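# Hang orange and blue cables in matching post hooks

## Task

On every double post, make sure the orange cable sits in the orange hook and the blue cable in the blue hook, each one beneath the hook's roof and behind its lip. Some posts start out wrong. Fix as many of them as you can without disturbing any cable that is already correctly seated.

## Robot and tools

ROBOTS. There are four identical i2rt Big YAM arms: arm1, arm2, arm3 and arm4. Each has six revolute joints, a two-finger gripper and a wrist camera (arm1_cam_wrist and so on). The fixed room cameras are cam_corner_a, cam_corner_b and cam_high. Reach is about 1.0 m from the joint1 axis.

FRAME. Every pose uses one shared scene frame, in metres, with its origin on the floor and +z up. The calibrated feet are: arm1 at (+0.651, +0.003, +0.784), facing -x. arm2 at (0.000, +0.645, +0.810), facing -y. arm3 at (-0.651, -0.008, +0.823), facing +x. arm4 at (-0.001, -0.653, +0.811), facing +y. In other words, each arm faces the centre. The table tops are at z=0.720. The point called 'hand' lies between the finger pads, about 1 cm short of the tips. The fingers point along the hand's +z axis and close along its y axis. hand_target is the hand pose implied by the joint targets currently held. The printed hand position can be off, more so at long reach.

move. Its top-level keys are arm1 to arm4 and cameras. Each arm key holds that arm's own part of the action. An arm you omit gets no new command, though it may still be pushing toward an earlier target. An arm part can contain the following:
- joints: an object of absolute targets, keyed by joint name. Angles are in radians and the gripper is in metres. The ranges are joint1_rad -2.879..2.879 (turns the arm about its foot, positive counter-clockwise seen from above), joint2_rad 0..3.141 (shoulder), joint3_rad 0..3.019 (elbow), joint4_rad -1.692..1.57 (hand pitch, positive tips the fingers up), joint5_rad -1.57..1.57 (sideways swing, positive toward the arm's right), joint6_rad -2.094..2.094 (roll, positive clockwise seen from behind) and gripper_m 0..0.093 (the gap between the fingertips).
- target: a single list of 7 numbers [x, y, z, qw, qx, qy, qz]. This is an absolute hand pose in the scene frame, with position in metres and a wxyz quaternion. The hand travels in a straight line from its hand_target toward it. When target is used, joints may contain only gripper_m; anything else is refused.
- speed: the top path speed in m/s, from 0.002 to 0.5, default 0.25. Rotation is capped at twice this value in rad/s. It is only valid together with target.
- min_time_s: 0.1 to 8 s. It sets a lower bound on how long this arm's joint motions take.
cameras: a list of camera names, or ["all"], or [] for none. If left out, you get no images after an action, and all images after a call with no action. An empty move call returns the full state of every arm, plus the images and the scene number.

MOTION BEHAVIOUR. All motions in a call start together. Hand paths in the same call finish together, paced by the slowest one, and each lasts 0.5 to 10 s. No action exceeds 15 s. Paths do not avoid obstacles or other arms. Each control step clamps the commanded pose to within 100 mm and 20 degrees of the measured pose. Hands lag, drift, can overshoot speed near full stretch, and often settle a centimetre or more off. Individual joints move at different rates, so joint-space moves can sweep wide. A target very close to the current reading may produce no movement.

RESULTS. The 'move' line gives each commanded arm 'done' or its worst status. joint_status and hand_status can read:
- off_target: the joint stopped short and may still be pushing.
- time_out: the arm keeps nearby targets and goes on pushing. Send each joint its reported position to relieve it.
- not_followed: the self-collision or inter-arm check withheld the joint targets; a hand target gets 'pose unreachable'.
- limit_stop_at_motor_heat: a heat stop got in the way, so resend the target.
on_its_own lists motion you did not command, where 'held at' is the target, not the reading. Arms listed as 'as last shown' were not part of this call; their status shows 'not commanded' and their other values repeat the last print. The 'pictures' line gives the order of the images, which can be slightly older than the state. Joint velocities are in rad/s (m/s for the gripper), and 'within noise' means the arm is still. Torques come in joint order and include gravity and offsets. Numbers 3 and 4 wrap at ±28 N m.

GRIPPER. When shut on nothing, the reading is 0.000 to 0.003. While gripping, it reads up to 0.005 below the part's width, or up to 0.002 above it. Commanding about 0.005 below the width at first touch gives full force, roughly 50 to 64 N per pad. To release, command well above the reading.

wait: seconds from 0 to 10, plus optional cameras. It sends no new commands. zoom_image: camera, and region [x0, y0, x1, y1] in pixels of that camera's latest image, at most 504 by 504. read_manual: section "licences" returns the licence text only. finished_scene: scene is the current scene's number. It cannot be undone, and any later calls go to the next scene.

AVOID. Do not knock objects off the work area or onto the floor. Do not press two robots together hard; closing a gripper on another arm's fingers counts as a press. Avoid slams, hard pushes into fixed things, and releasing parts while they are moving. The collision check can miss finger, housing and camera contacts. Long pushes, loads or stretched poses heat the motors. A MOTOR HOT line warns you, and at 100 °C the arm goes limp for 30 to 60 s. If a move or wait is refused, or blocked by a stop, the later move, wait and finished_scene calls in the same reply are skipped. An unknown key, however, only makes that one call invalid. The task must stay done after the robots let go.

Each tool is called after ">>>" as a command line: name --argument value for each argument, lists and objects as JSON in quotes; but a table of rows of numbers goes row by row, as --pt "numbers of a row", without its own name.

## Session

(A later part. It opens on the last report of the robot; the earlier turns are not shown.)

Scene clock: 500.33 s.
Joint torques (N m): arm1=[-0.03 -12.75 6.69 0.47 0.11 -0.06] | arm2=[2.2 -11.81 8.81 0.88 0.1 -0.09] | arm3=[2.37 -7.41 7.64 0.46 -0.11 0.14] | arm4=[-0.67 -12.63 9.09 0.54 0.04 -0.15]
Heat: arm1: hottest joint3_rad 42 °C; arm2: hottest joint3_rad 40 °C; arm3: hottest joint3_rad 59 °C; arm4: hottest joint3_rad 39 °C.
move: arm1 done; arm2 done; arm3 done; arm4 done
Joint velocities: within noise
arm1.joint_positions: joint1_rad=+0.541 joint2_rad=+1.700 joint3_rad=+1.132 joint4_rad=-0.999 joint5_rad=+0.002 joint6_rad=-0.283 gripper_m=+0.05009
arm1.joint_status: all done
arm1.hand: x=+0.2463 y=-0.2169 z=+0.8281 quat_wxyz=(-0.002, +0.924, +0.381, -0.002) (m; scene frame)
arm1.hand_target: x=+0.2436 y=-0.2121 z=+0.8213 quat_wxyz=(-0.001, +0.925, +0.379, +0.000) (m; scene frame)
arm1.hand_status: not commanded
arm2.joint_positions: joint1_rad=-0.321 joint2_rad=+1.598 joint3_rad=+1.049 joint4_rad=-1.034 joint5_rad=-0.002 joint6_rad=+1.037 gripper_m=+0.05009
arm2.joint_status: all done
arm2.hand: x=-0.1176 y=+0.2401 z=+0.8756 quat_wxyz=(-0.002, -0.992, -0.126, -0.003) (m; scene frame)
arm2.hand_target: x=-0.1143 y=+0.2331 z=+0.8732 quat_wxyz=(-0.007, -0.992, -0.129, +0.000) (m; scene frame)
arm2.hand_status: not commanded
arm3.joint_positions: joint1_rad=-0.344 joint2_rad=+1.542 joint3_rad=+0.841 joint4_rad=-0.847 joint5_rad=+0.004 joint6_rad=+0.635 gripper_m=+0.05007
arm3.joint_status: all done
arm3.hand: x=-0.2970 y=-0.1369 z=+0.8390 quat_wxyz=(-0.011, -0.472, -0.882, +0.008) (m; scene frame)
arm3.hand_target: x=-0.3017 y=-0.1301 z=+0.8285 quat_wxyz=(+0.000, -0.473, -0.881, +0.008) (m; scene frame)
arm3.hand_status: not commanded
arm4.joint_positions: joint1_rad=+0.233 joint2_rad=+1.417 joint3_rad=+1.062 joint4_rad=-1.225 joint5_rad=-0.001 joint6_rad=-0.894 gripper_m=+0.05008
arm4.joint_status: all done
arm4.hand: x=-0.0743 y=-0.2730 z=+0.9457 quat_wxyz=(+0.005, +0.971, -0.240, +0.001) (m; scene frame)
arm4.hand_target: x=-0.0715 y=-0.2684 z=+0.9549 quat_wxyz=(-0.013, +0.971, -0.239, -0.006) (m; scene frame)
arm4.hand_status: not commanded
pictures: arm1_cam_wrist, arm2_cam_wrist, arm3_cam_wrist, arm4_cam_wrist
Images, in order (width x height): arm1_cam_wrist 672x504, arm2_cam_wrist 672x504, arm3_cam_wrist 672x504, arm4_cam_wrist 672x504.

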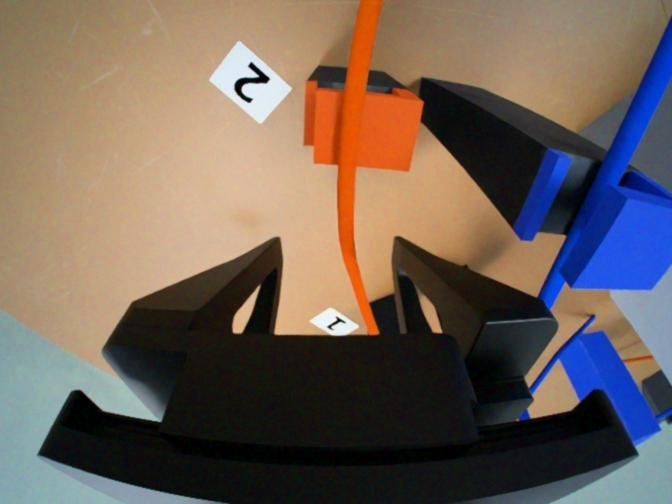

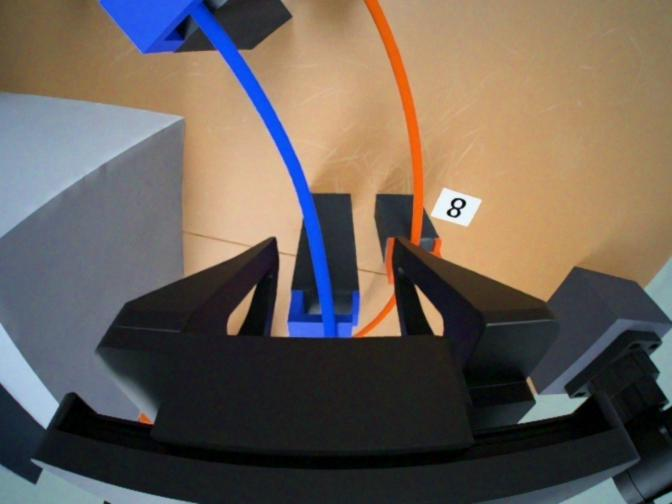

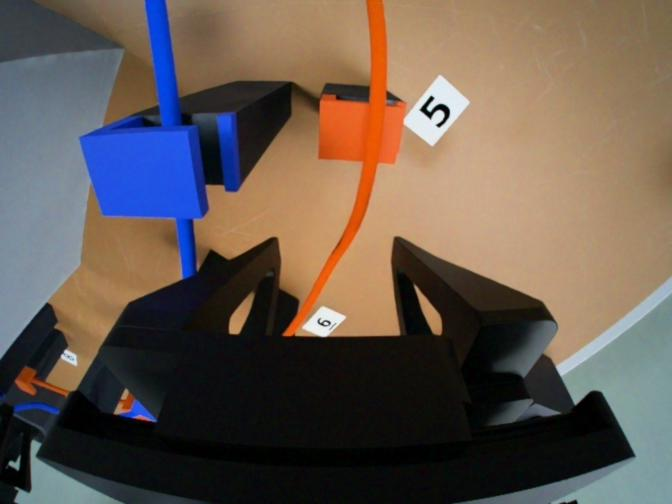

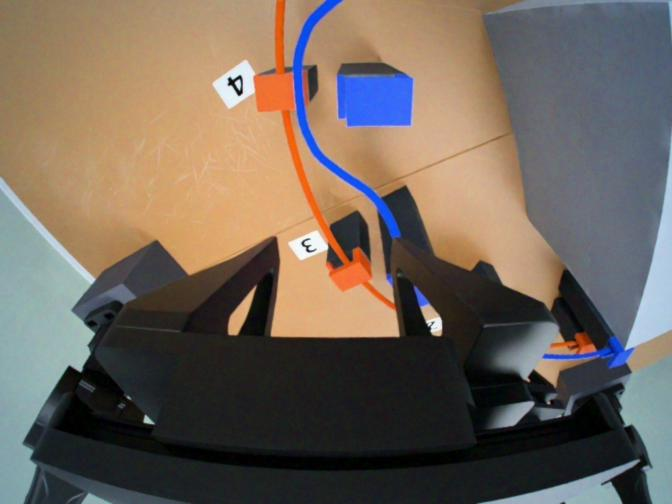

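>>> move --arm1 '{"joints": {"gripper_m": 0.0}}' --arm2 '{"joints": {"joint2_rad": 1.578, "joint3_rad": 1.126, "joint4_rad": -1.084}, "min_time_s": 0.8}' --arm3 '{"joints": {"joint2_rad": 1.57, "joint3_rad": 0.83, "joint4_rad": -0.811}, "min_time_s": 0.8}' --cameras '["arm1_cam_wrist", "arm2_cam_wrist", "arm3_cam_wrist"]'

Scene clock: 573.47 s.
Joint torques (N m): arm1=[0.32 -12.86 6.6 0.54 0.1 -0.06] | arm2=[2.26 -15.56 12.75 -0.29 0.08 -0.04] | arm3=[2.37 -7.3 7.91 0.49 -0.11 0.14] | arm4=[-0.85 -12.45 9.07 0.54 0.05 -0.16]
Heat: arm1: hottest joint3_rad 40 °C; arm2: hottest joint3_rad 40 °C; arm3: hottest joint3_rad 55 °C; arm4: hottest joint3_rad 41 °C.
move: arm1 off_target; arm2 done; arm3 done
Joint velocities: within noise
arm1.joint_positions: joint1_rad=+0.541 joint2_rad=+1.700 joint3_rad=+1.132 joint4_rad=-0.999 joint5_rad=+0.002 joint6_rad=-0.284 gripper_m=+0.00483
arm1.joint_status: gripper_m off_target (ended at +0.00486, target +0.00000)
arm1.hand: x=+0.2463 y=-0.2168 z=+0.8281 quat_wxyz=(-0.002, +0.924, +0.382, -0.002) (m; scene frame)
arm1.hand_target: x=+0.2436 y=-0.2121 z=+0.8213 quat_wxyz=(-0.001, +0.925, +0.379, +0.000) (m; scene frame)
arm1.hand_status: not commanded
arm2.joint_positions: joint1_rad=-0.321 joint2_rad=+1.598 joint3_rad=+1.076 joint4_rad=-1.071 joint5_rad=-0.002 joint6_rad=+1.037 gripper_m=+0.05009
arm2.joint_status: all done
arm2.hand: x=-0.1184 y=+0.2374 z=+0.8846 quat_wxyz=(+0.002, -0.992, -0.126, -0.005) (m; scene frame)
arm2.hand_target: x=-0.1186 y=+0.2183 z=+0.9101 quat_wxyz=(-0.023, -0.991, -0.128, +0.007) (m; scene frame)
arm2.hand_status: not commanded
arm3.joint_positions: joint1_rad=-0.344 joint2_rad=+1.548 joint3_rad=+0.841 joint4_rad=-0.821 joint5_rad=+0.004 joint6_rad=+0.635 gripper_m=+0.05007
arm3.joint_status: all done
arm3.hand: x=-0.2916 y=-0.1389 z=+0.8367 quat_wxyz=(-0.021, -0.471, -0.882, +0.006) (m; scene frame)
arm3.hand_target: x=-0.2953 y=-0.1324 z=+0.8259 quat_wxyz=(-0.009, -0.473, -0.881, +0.006) (m; scene frame)
arm3.hand_status: not commanded
arm4: as last shown
pictures: arm1_cam_wrist, arm2_cam_wrist, arm3_cam_wrist
Images, in order (width x height): arm1_cam_wrist 672x504, arm2_cam_wrist 672x504, arm3_cam_wrist 672x504.

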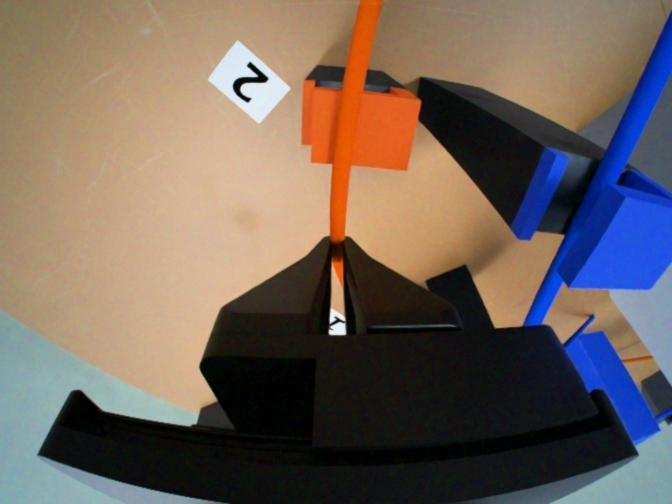

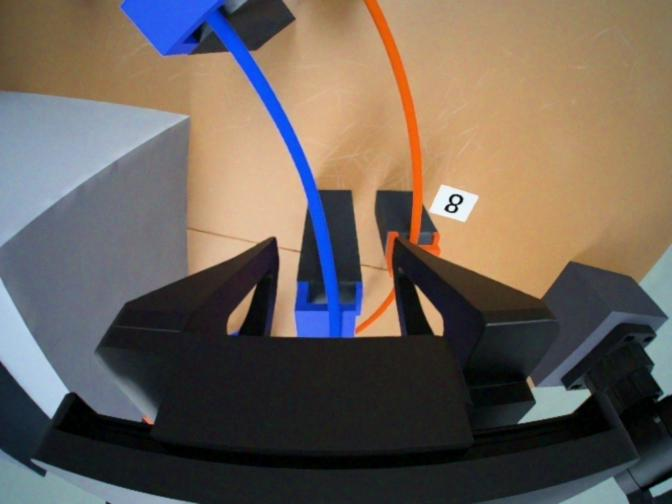

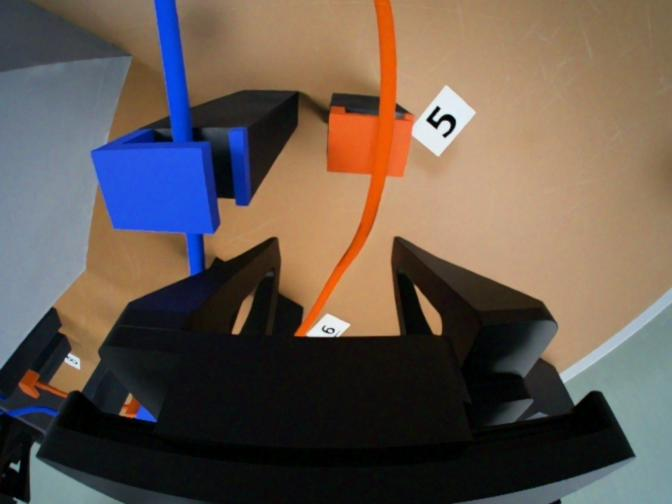

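>>> move --arm1 '{"joints": {"joint1_rad": 0.6, "joint2_rad": 1.669, "joint3_rad": 1.118, "joint4_rad": -1.02, "joint6_rad": -0.2}, "min_time_s": 1.2}' --arm2 '{"joints": {"gripper_m": 0.0}}' --arm3 '{"joints": {"gripper_m": 0.0}}' --cameras '["arm1_cam_wrist", "arm2_cam_wrist", "arm3_cam_wrist"]'

Scene clock: 620.67 s.
Joint torques (N m): arm1=[2.26 -15.33 6.91 -0.02 -0.02 0.09] | arm2=[2.32 -15.03 12.44 -0.32 0.07 -0.06] | arm3=[2.37 -7.3 7.91 0.49 -0.11 0.14] | arm4=[-0.79 -12.34 9.13 0.61 0.04 -0.16]
Heat: arm1: hottest joint3_rad 39 °C; arm2: hottest joint3_rad 47 °C; arm3: hottest joint3_rad 54 °C; arm4: hottest joint3_rad 41 °C.
move: arm1 done; arm2 done; arm3 done
Joint velocities: within noise
arm1.joint_positions: joint1_rad=+0.580 joint2_rad=+1.690 joint3_rad=+1.119 joint4_rad=-1.016 joint5_rad=+0.005 joint6_rad=-0.210 gripper_m=+0.00483
arm1.joint_status: all done
arm1.hand: x=+0.2630 y=-0.2270 z=+0.8280 quat_wxyz=(-0.005, +0.931, +0.365, +0.008) (m; scene frame)
arm1.hand_target: x=+0.2677 y=-0.2360 z=+0.8370 quat_wxyz=(-0.001, +0.929, +0.370, +0.000) (m; scene frame)
arm1.hand_status: not commanded
arm2.joint_positions: joint1_rad=-0.321 joint2_rad=+1.598 joint3_rad=+1.076 joint4_rad=-1.071 joint5_rad=-0.002 joint6_rad=+1.037 gripper_m=+0.00017
arm2.joint_status: all done
arm2.hand: x=-0.1184 y=+0.2374 z=+0.8846 quat_wxyz=(+0.002, -0.992, -0.126, -0.005) (m; scene frame)
arm2.hand_target: x=-0.1186 y=+0.2183 z=+0.9101 quat_wxyz=(-0.023, -0.991, -0.129, +0.007) (m; scene frame)
arm2.hand_status: not commanded
arm3.joint_positions: joint1_rad=-0.344 joint2_rad=+1.548 joint3_rad=+0.841 joint4_rad=-0.821 joint5_rad=+0.003 joint6_rad=+0.635 gripper_m=+0.00024
arm3.joint_status: all done
arm3.hand: x=-0.2916 y=-0.1388 z=+0.8367 quat_wxyz=(-0.021, -0.471, -0.882, +0.006) (m; scene frame)
arm3.hand_target: x=-0.2953 y=-0.1324 z=+0.8259 quat_wxyz=(-0.009, -0.473, -0.881, +0.006) (m; scene frame)
arm3.hand_status: not commanded
arm4: as last shown
pictures: arm1_cam_wrist, arm2_cam_wrist, arm3_cam_wrist
Images, in order (width x height): arm1_cam_wrist 672x504, arm2_cam_wrist 672x504, arm3_cam_wrist 672x504.

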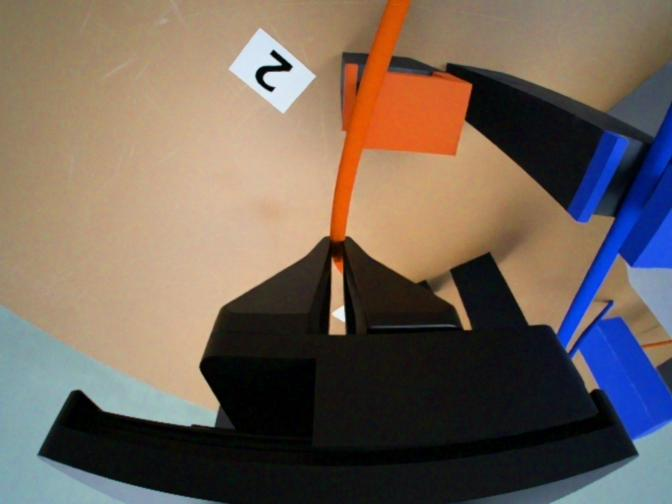

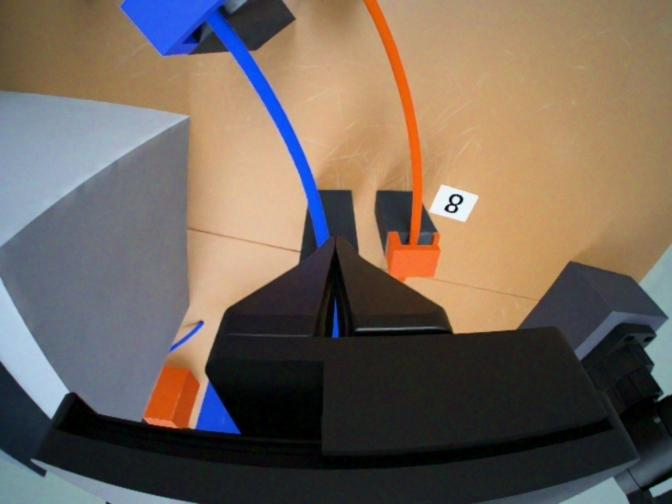

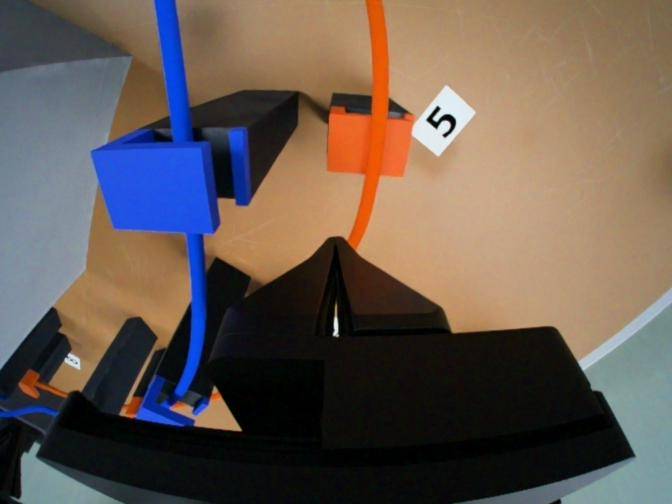

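>>> move --arm1 '{"joints": {"joint1_rad": 0.646, "joint2_rad": 1.66, "joint3_rad": 1.107, "joint4_rad": -1.013, "joint6_rad": -0.156}, "min_time_s": 1.2}' --arm2 '{"joints": {"joint2_rad": 1.636, "joint3_rad": 1.052, "joint4_rad": -0.99, "gripper_m": 0.05}, "min_time_s": 1.2}' --arm3 '{"joints": {"joint1_rad": -0.369, "joint2_rad": 1.62, "joint3_rad": 0.845, "joint4_rad": -0.8, "gripper_m": 0.05}, "min_time_s": 1.2}' --cameras '["arm1_cam_wrist", "arm2_cam_wrist", "arm3_cam_wrist", "cam_high"]'

>>> zoom_image --camera "cam_high" --region '[270, 250, 370, 350]'

Scene clock: 674.83 s.
Joint torques (N m): arm1=[3.72 -15.27 7.51 0.31 -0.43 0.11] | arm2=[2.32 -12.51 8.55 0.99 0.1 -0.05] | arm3=[0.56 -7.59 8.85 0.4 -0.11 0.13] | arm4=[-0.79 -12.4 9.09 0.51 0.07 -0.16]
Heat: arm1: hottest joint3_rad 37 °C; arm2: hottest joint3_rad 49 °C; arm3: hottest joint3_rad 54 °C; arm4: hottest joint3_rad 41 °C.
move: arm1 done; arm2 done; arm3 done
Joint velocities: within noise
arm1.joint_positions: joint1_rad=+0.612 joint2_rad=+1.686 joint3_rad=+1.099 joint4_rad=-1.020 joint5_rad=+0.015 joint6_rad=-0.168 gripper_m=+0.00483
arm1.joint_status: all done
arm1.hand: x=+0.2775 y=-0.2327 z=+0.8240 quat_wxyz=(-0.012, +0.932, +0.361, +0.015) (m; scene frame)
arm1.hand_target: x=+0.2812 y=-0.2517 z=+0.8372 quat_wxyz=(-0.001, +0.929, +0.371, -0.003) (m; scene frame)
arm1.hand_status: not commanded
arm2.joint_positions: joint1_rad=-0.321 joint2_rad=+1.624 joint3_rad=+1.047 joint4_rad=-1.006 joint5_rad=-0.002 joint6_rad=+1.037 gripper_m=+0.04991
arm2.joint_status: all done
arm2.hand: x=-0.1186 y=+0.2363 z=+0.8643 quat_wxyz=(-0.002, -0.992, -0.126, -0.003) (m; scene frame)
arm2.hand_target: x=-0.1152 y=+0.2294 z=+0.8615 quat_wxyz=(-0.006, -0.992, -0.129, -0.001) (m; scene frame)
arm2.hand_status: not commanded
arm3.joint_positions: joint1_rad=-0.358 joint2_rad=+1.598 joint3_rad=+0.841 joint4_rad=-0.809 joint5_rad=+0.003 joint6_rad=+0.636 gripper_m=+0.04993
arm3.joint_status: all done
arm3.hand: x=-0.2968 y=-0.1430 z=+0.8191 quat_wxyz=(-0.002, -0.478, -0.878, +0.009) (m; scene frame)
arm3.hand_target: x=-0.2966 y=-0.1469 z=+0.8126 quat_wxyz=(+0.002, -0.489, -0.872, +0.008) (m; scene frame)
arm3.hand_status: not commanded
arm4: as last shown
pictures: arm1_cam_wrist, arm2_cam_wrist, arm3_cam_wrist, cam_high
Images, in order (width x height): arm1_cam_wrist 672x504, arm2_cam_wrist 672x504, arm3_cam_wrist 672x504, cam_high 504x504.

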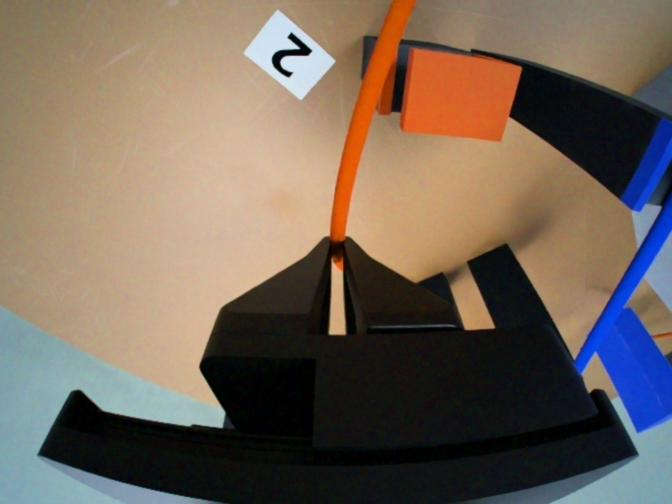

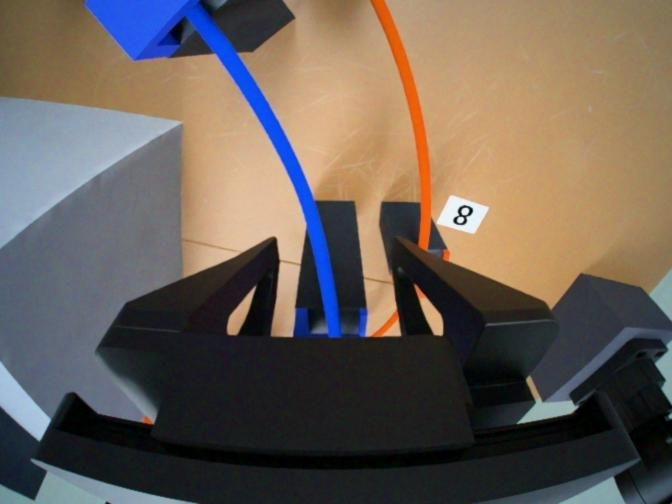

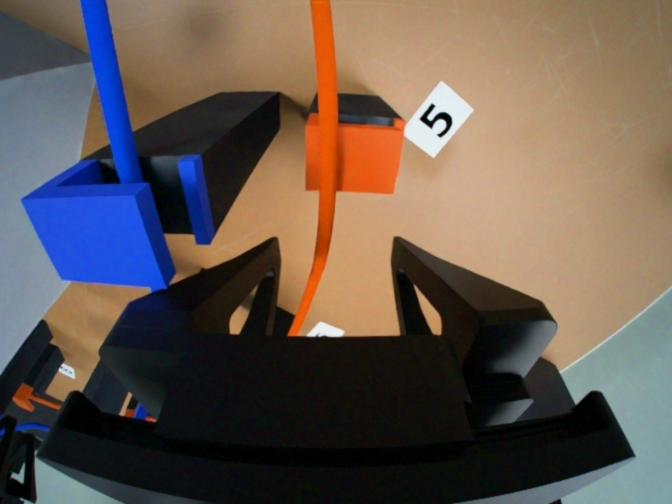

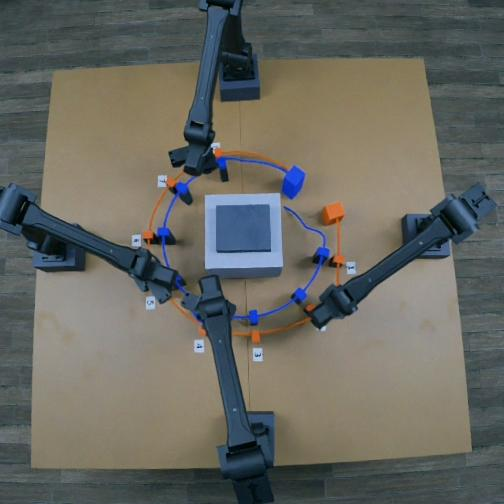

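Scaled by 5.040 from the camera's 504x504 image, which has a finer 720x720 frame.

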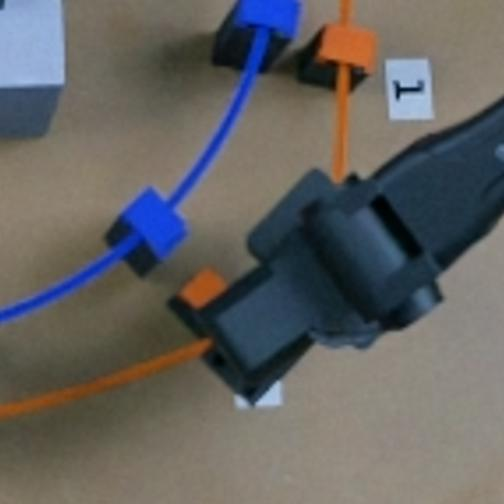

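>>> move --arm1 '{"joints": {"joint1_rad": 0.585, "joint2_rad": 1.655, "joint3_rad": 1.078, "joint4_rad": -0.952, "joint6_rad": -0.19}, "min_time_s": 1.2}' --arm2 '{"joints": {"gripper_m": 0.0}}' --arm3 '{"joints": {"gripper_m": 0.0}}' --cameras '["arm1_cam_wrist", "arm2_cam_wrist", "arm3_cam_wrist"]'

>>> zoom_image --camera "arm1_cam_wrist" --region '[300, 0, 540, 180]'

Scene clock: 739.37 s.
Joint torques (N m): arm1=[0.09 -15.38 6.79 0.81 -0.14 -0.05] | arm2=[2.43 -12.16 8.72 0.98 0.08 -0.06] | arm3=[0.56 -7.59 8.85 0.42 -0.1 0.13] | arm4=[-0.79 -12.57 9.14 0.57 0.05 -0.15]
Heat: arm1: hottest joint3_rad 40 °C; arm2: hottest joint3_rad 41 °C; arm3: hottest joint3_rad 55 °C; arm4: hottest joint3_rad 41 °C.
move: arm1 done; arm2 off_target; arm3 off_target
Joint velocities: within noise
arm1.joint_positions: joint1_rad=+0.592 joint2_rad=+1.677 joint3_rad=+1.079 joint4_rad=-0.971 joint5_rad=+0.007 joint6_rad=-0.184 gripper_m=+0.00483
arm1.joint_status: all done
arm1.hand: x=+0.2704 y=-0.2282 z=+0.8211 quat_wxyz=(-0.005, +0.933, +0.359, -0.002) (m; scene frame)
arm1.hand_target: x=+0.2642 y=-0.2299 z=+0.8302 quat_wxyz=(+0.003, +0.933, +0.358, -0.021) (m; scene frame)
arm1.hand_status: not commanded
arm2.joint_positions: joint1_rad=-0.321 joint2_rad=+1.624 joint3_rad=+1.047 joint4_rad=-1.006 joint5_rad=-0.002 joint6_rad=+1.037 gripper_m=+0.00426
arm2.joint_status: gripper_m off_target (ended at +0.00428, target +0.00000)
arm2.hand: x=-0.1185 y=+0.2362 z=+0.8643 quat_wxyz=(-0.002, -0.992, -0.126, -0.003) (m; scene frame)
arm2.hand_target: x=-0.1151 y=+0.2294 z=+0.8615 quat_wxyz=(-0.006, -0.992, -0.129, -0.001) (m; scene frame)
arm2.hand_status: not commanded
arm3.joint_positions: joint1_rad=-0.358 joint2_rad=+1.598 joint3_rad=+0.841 joint4_rad=-0.809 joint5_rad=+0.003 joint6_rad=+0.637 gripper_m=+0.00387
arm3.joint_status: gripper_m off_target (ended at +0.00389, target +0.00000)
arm3.hand: x=-0.2968 y=-0.1430 z=+0.8191 quat_wxyz=(-0.002, -0.478, -0.878, +0.009) (m; scene frame)
arm3.hand_target: x=-0.2967 y=-0.1469 z=+0.8126 quat_wxyz=(+0.002, -0.489, -0.872, +0.008) (m; scene frame)
arm3.hand_status: not commanded
arm4: as last shown
pictures: arm1_cam_wrist, arm2_cam_wrist, arm3_cam_wrist
Images, in order (width x height): arm1_cam_wrist 672x504, arm2_cam_wrist 672x504, arm3_cam_wrist 672x504.

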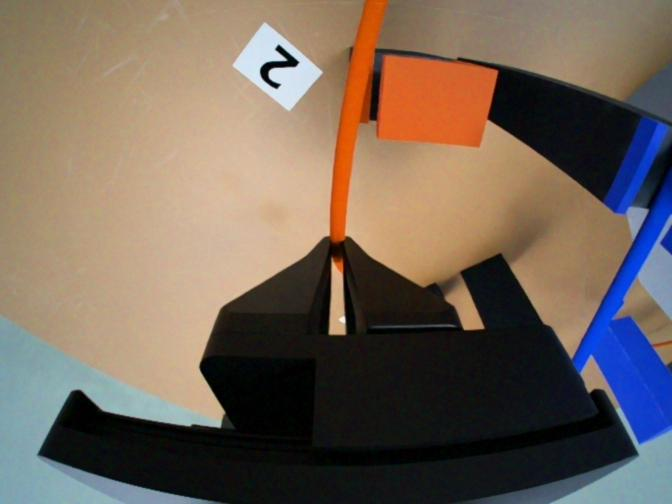

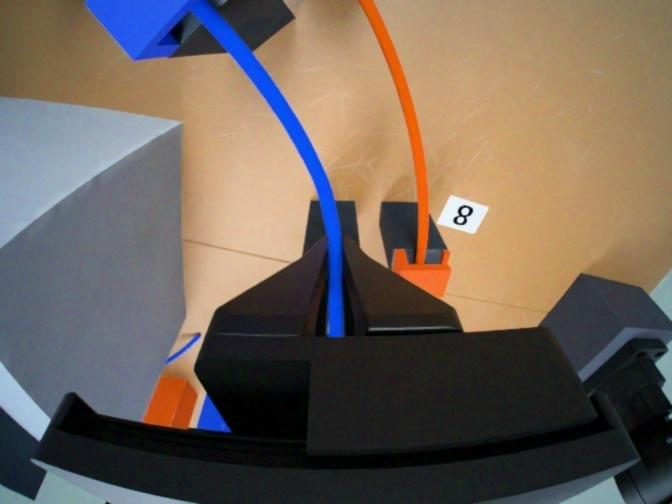

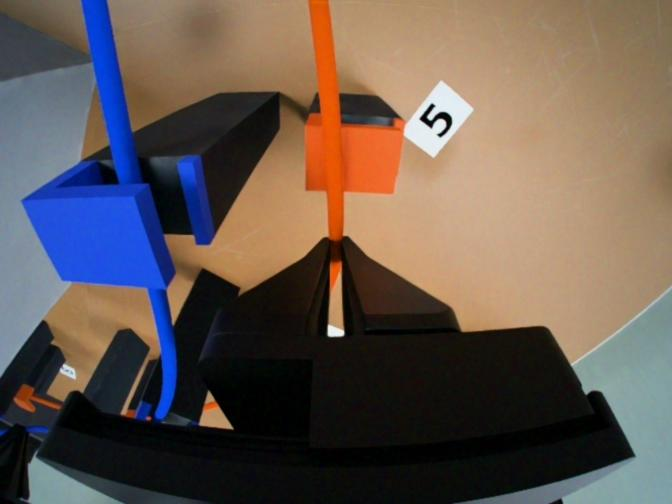

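Scaled by 2.100 from the camera's 672x504 image, which has a finer 960x720 frame.

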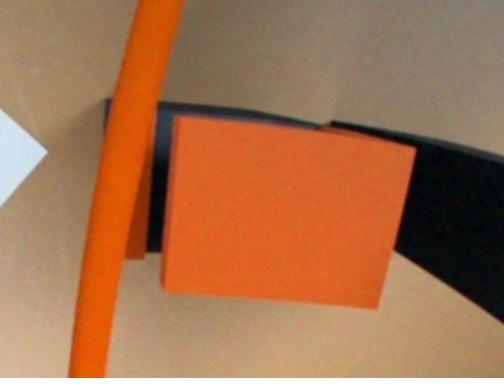

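>>> move --arm1 '{"joints": {"joint1_rad": 0.518, "joint2_rad": 1.708, "joint3_rad": 1.14, "joint6_rad": -0.25}, "min_time_s": 1.5}' --arm2 '{"joints": {"joint1_rad": -0.375, "joint2_rad": 1.518, "joint3_rad": 0.97, "joint4_rad": -0.975, "joint6_rad": 1.0}, "min_time_s": 1.5}' --arm3 '{"joints": {"joint1_rad": -0.455, "joint2_rad": 1.522, "joint3_rad": 0.793, "joint4_rad": -0.835, "joint6_rad": 0.556}, "min_time_s": 1.5}' --cameras '["arm1_cam_wrist", "arm2_cam_wrist", "arm3_cam_wrist"]'

>>> zoom_image --camera "arm1_cam_wrist" --region '[260, 0, 500, 180]'

>>> zoom_image --camera "arm3_cam_wrist" --region '[200, 60, 440, 260]'

Scene clock: 809.10 s.
Joint torques (N m): arm1=[-0.21 -12.16 10.81 0.44 0.27 -0.05] | arm2=[0.03 -14.45 8.47 0.92 0.06 -0.17] | arm3=[0.44 -9.05 7.28 -0.23 -0.02 -0.19] | arm4=[-0.56 -12.34 9.14 0.54 0.04 -0.16]
Heat: arm1: hottest joint3_rad 37 °C; arm2: hottest joint3_rad 39 °C; arm3: hottest joint3_rad 55 °C; arm4: hottest joint3_rad 41 °C.
move: arm1 done; arm2 done; arm3 done
Joint velocities: within noise
arm1.joint_positions: joint1_rad=+0.537 joint2_rad=+1.692 joint3_rad=+1.091 joint4_rad=-0.961 joint5_rad=-0.003 joint6_rad=-0.246 gripper_m=+0.00483
arm1.joint_status: all done
arm1.hand: x=+0.2535 y=-0.2118 z=+0.8185 quat_wxyz=(+0.001, +0.932, +0.362, -0.005) (m; scene frame)
arm1.hand_target: x=+0.2286 y=-0.2144 z=+0.8274 quat_wxyz=(+0.002, +0.934, +0.355, -0.026) (m; scene frame)
arm1.hand_status: not commanded
arm2.joint_positions: joint1_rad=-0.360 joint2_rad=+1.545 joint3_rad=+0.967 joint4_rad=-0.990 joint5_rad=-0.002 joint6_rad=+1.008 gripper_m=+0.00426
arm2.joint_status: all done
arm2.hand: x=-0.1264 y=+0.2660 z=+0.8694 quat_wxyz=(-0.009, -0.993, -0.121, +0.000) (m; scene frame)
arm2.hand_target: x=-0.1346 y=+0.2618 z=+0.8809 quat_wxyz=(-0.029, -0.993, -0.118, +0.010) (m; scene frame)
arm2.hand_status: not commanded
arm3.joint_positions: joint1_rad=-0.444 joint2_rad=+1.530 joint3_rad=+0.809 joint4_rad=-0.824 joint5_rad=+0.001 joint6_rad=+0.571 gripper_m=+0.00387
arm3.joint_status: all done
arm3.hand: x=-0.3195 y=-0.1674 z=+0.8343 quat_wxyz=(-0.012, -0.487, -0.873, +0.008) (m; scene frame)
arm3.hand_target: x=-0.3299 y=-0.1668 z=+0.8325 quat_wxyz=(-0.003, -0.486, -0.874, +0.007) (m; scene frame)
arm3.hand_status: not commanded
arm4: as last shown
pictures: arm1_cam_wrist, arm2_cam_wrist, arm3_cam_wrist
Images, in order (width x height): arm1_cam_wrist 672x504, arm2_cam_wrist 672x504, arm3_cam_wrist 672x504.

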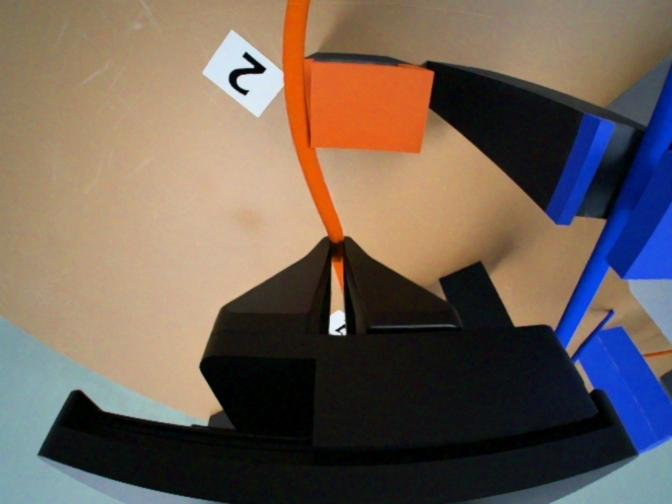

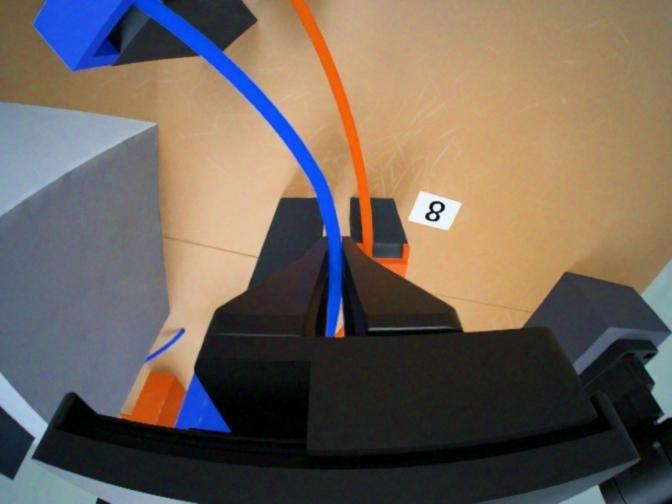

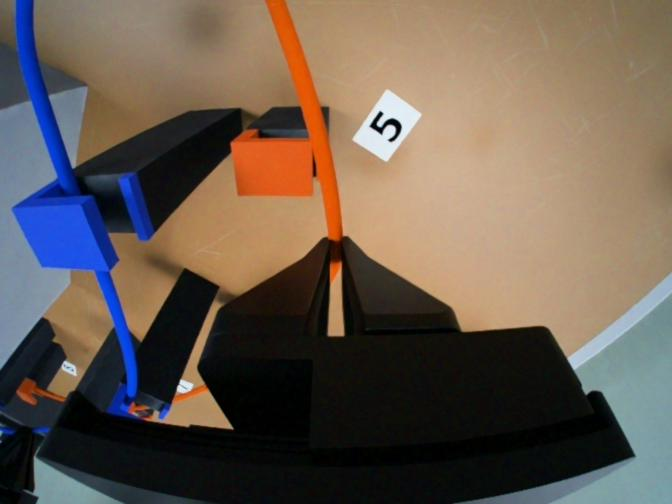

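Scaled by 2.100 from the camera's 672x504 image, which has a finer 960x720 frame.

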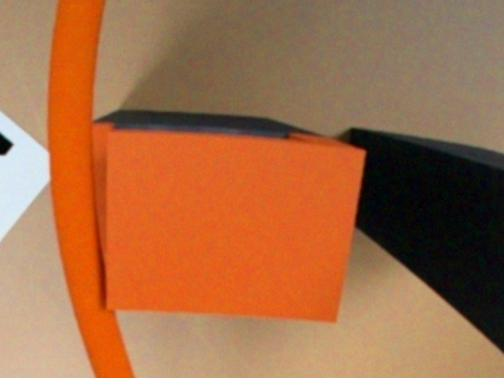

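Scaled by 2.100 from the camera's 672x504 image, which has a finer 960x720 frame.

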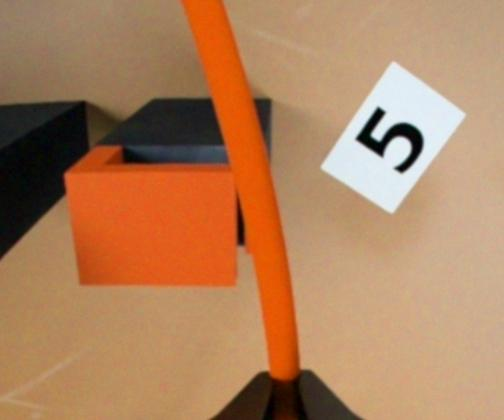

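>>> move --arm1 '{"joints": {"joint2_rad": 1.659, "joint3_rad": 1.148, "joint4_rad": -0.994}, "min_time_s": 1.0}' --arm3 '{"joints": {"joint1_rad": -0.465, "joint2_rad": 1.586, "joint3_rad": 0.8, "joint4_rad": -0.8}, "min_time_s": 1.0}' --cameras '["arm1_cam_wrist", "arm3_cam_wrist", "cam_high", "cam_corner_b", "arm4_cam_wrist"]'

>>> zoom_image --camera "arm1_cam_wrist" --region '[260, 0, 500, 180]'

>>> zoom_image --camera "arm3_cam_wrist" --region '[200, 60, 440, 260]'

>>> zoom_image --camera "cam_high" --region '[190, 130, 260, 200]'

Scene clock: 861.17 s.
Joint torques (N m): arm1=[-0.32 -15.09 10.76 -0.23 0.31 -0.04] | arm2=[-0.03 -14.33 8.49 0.88 0.07 -0.21] | arm3=[0.38 -7.24 7.66 0.38 -0.02 -0.18] | arm4=[-0.62 -12.57 9.07 0.58 0.04 -0.14]
Heat: arm1: hottest joint3_rad 40 °C; arm2: hottest joint3_rad 38 °C; arm3: hottest joint3_rad 52 °C; arm4: hottest joint3_rad 41 °C.
move: arm1 done; arm3 done
Joint velocities: within noise
arm1.joint_positions: joint1_rad=+0.537 joint2_rad=+1.681 joint3_rad=+1.100 joint4_rad=-0.984 joint5_rad=-0.004 joint6_rad=-0.246 gripper_m=+0.00483
arm1.joint_status: all done
arm1.hand: x=+0.2540 y=-0.2118 z=+0.8263 quat_wxyz=(+0.001, +0.932, +0.362, -0.003) (m; scene frame)
arm1.hand_target: x=+0.2315 y=-0.2130 z=+0.8519 quat_wxyz=(+0.003, +0.934, +0.355, -0.033) (m; scene frame)
arm1.hand_status: not commanded
arm2, arm4: as last shown
arm3.joint_positions: joint1_rad=-0.452 joint2_rad=+1.566 joint3_rad=+0.809 joint4_rad=-0.808 joint5_rad=+0.001 joint6_rad=+0.571 gripper_m=+0.00387
arm3.joint_status: all done
arm3.hand: x=-0.3213 y=-0.1701 z=+0.8222 quat_wxyz=(-0.003, -0.491, -0.871, +0.008) (m; scene frame)
arm3.hand_target: x=-0.3281 y=-0.1718 z=+0.8128 quat_wxyz=(+0.008, -0.490, -0.872, +0.008) (m; scene frame)
arm3.hand_status: not commanded
pictures: arm1_cam_wrist, arm3_cam_wrist, arm4_cam_wrist, cam_corner_b, cam_high
Images, in order (width x height): arm1_cam_wrist 672x504, arm3_cam_wrist 672x504, arm4_cam_wrist 672x504, cam_corner_b 504x504, cam_high 504x504.

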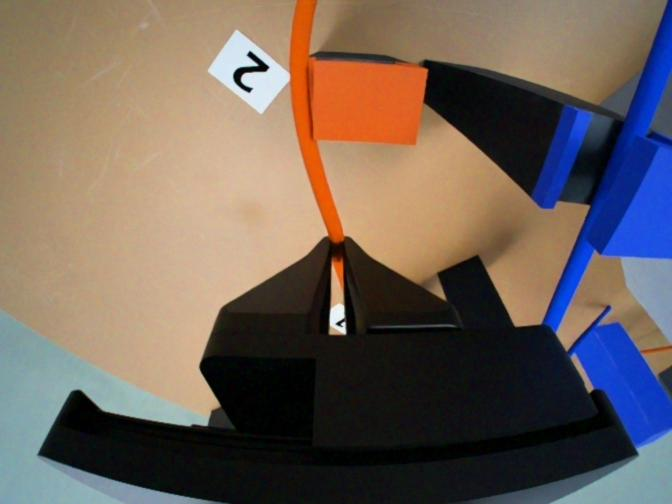

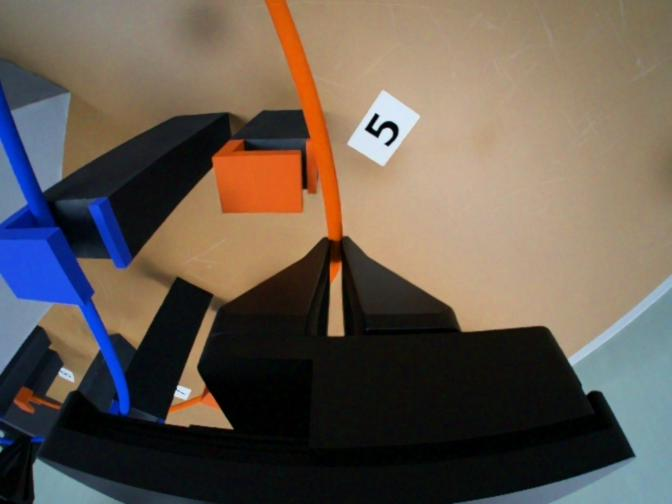

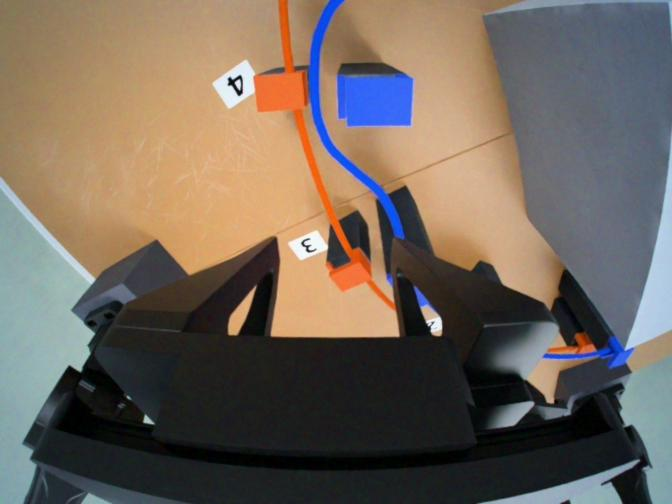

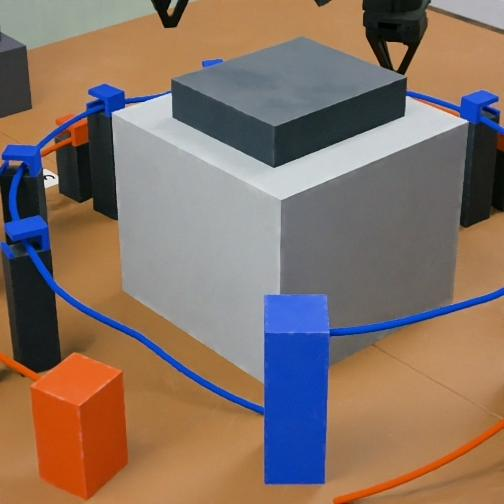

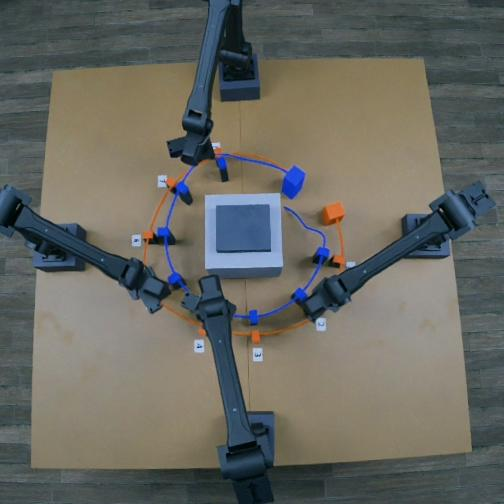

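Scaled by 2.100 from the camera's 672x504 image, which has a finer 960x720 frame.

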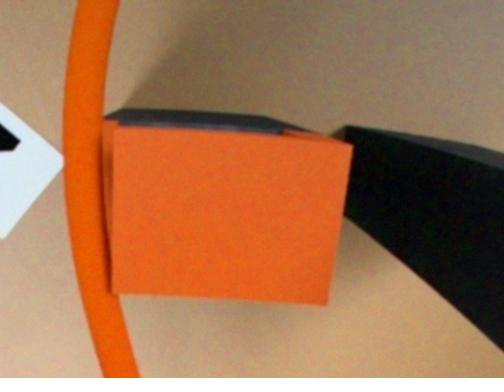

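Scaled by 2.100 from the camera's 672x504 image, which has a finer 960x720 frame.

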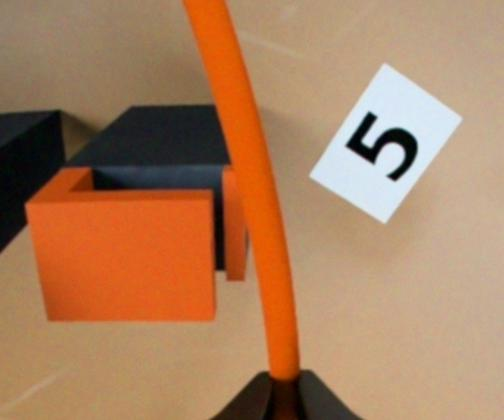

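Scaled by 7.200 from the camera's 504x504 image, which has a finer 720x720 frame.

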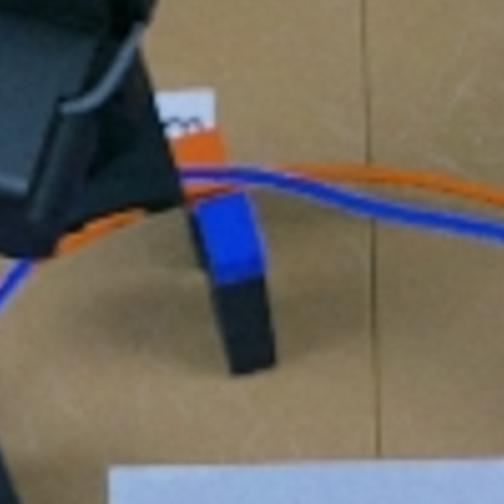

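>>> move --cameras '["cam_corner_a"]'

>>> zoom_image --camera "cam_corner_a" --region '[40, 320, 180, 440]'

Scene clock: 1035.90 s.
Joint torques (N m): arm1=[-0.38 -14.97 10.71 -0.25 0.29 -0.05] | arm2=[-0.32 -14.68 8.42 0.9 0.08 -0.21] | arm3=[0.38 -7.24 7.65 0.39 -0.02 -0.18] | arm4=[-0.73 -12.45 9.13 0.53 0.04 -0.16]
Heat: arm1: hottest joint3_rad 46 °C; arm2: hottest joint3_rad 37 °C; arm3: hottest joint3_rad 50 °C; arm4: hottest joint3_rad 41 °C.
Joint velocities: within noise
arm1.joint_positions: joint1_rad=+0.537 joint2_rad=+1.681 joint3_rad=+1.100 joint4_rad=-0.984 joint5_rad=-0.004 joint6_rad=-0.246 gripper_m=+0.00483
arm1.joint_status: all done
arm1.hand: x=+0.2540 y=-0.2118 z=+0.8263 quat_wxyz=(+0.001, +0.932, +0.362, -0.003) (m; scene frame)
arm1.hand_target: x=+0.2315 y=-0.2130 z=+0.8519 quat_wxyz=(+0.003, +0.934, +0.355, -0.033) (m; scene frame)
arm1.hand_status: not commanded
arm2.joint_positions: joint1_rad=-0.360 joint2_rad=+1.545 joint3_rad=+0.967 joint4_rad=-0.990 joint5_rad=-0.002 joint6_rad=+1.008 gripper_m=+0.00426
arm2.joint_status: not commanded
arm2.hand: x=-0.1264 y=+0.2660 z=+0.8694 quat_wxyz=(-0.009, -0.993, -0.121, +0.000) (m; scene frame)
arm2.hand_target: x=-0.1346 y=+0.2618 z=+0.8809 quat_wxyz=(-0.029, -0.993, -0.118, +0.010) (m; scene frame)
arm2.hand_status: not commanded
arm3.joint_positions: joint1_rad=-0.452 joint2_rad=+1.566 joint3_rad=+0.809 joint4_rad=-0.808 joint5_rad=+0.001 joint6_rad=+0.571 gripper_m=+0.00387
arm3.joint_status: all done
arm3.hand: x=-0.3213 y=-0.1701 z=+0.8222 quat_wxyz=(-0.003, -0.491, -0.871, +0.008) (m; scene frame)
arm3.hand_target: x=-0.3281 y=-0.1718 z=+0.8128 quat_wxyz=(+0.008, -0.490, -0.872, +0.008) (m; scene frame)
arm3.hand_status: not commanded
arm4.joint_positions: joint1_rad=+0.233 joint2_rad=+1.417 joint3_rad=+1.062 joint4_rad=-1.225 joint5_rad=-0.001 joint6_rad=-0.894 gripper_m=+0.05008
arm4.joint_status: not commanded
arm4.hand: x=-0.0743 y=-0.2730 z=+0.9457 quat_wxyz=(+0.005, +0.971, -0.240, +0.001) (m; scene frame)
arm4.hand_target: x=-0.0715 y=-0.2684 z=+0.9549 quat_wxyz=(-0.013, +0.971, -0.239, -0.006) (m; scene frame)
arm4.hand_status: not commanded
pictures: cam_corner_a
Images, in order (width x height): cam_corner_a 504x504.

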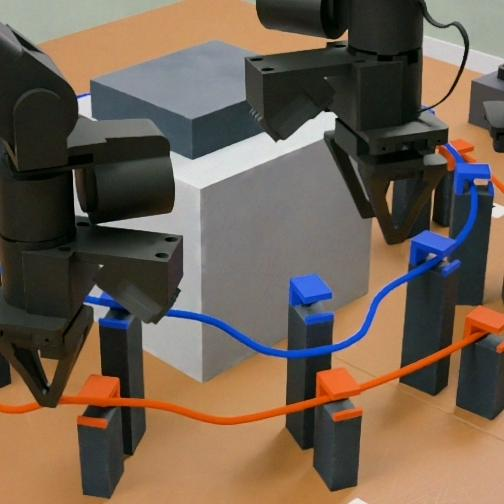

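Scaled by 3.600 from the camera's 504x504 image, which has a finer 720x720 frame.

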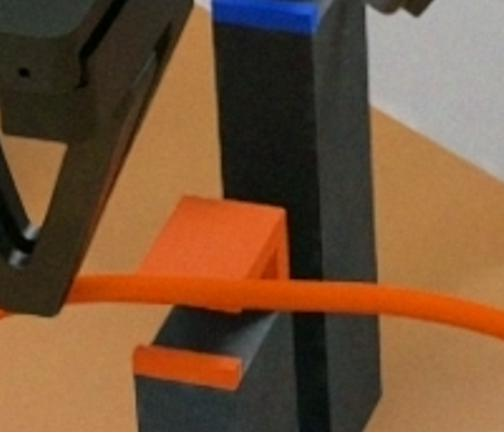

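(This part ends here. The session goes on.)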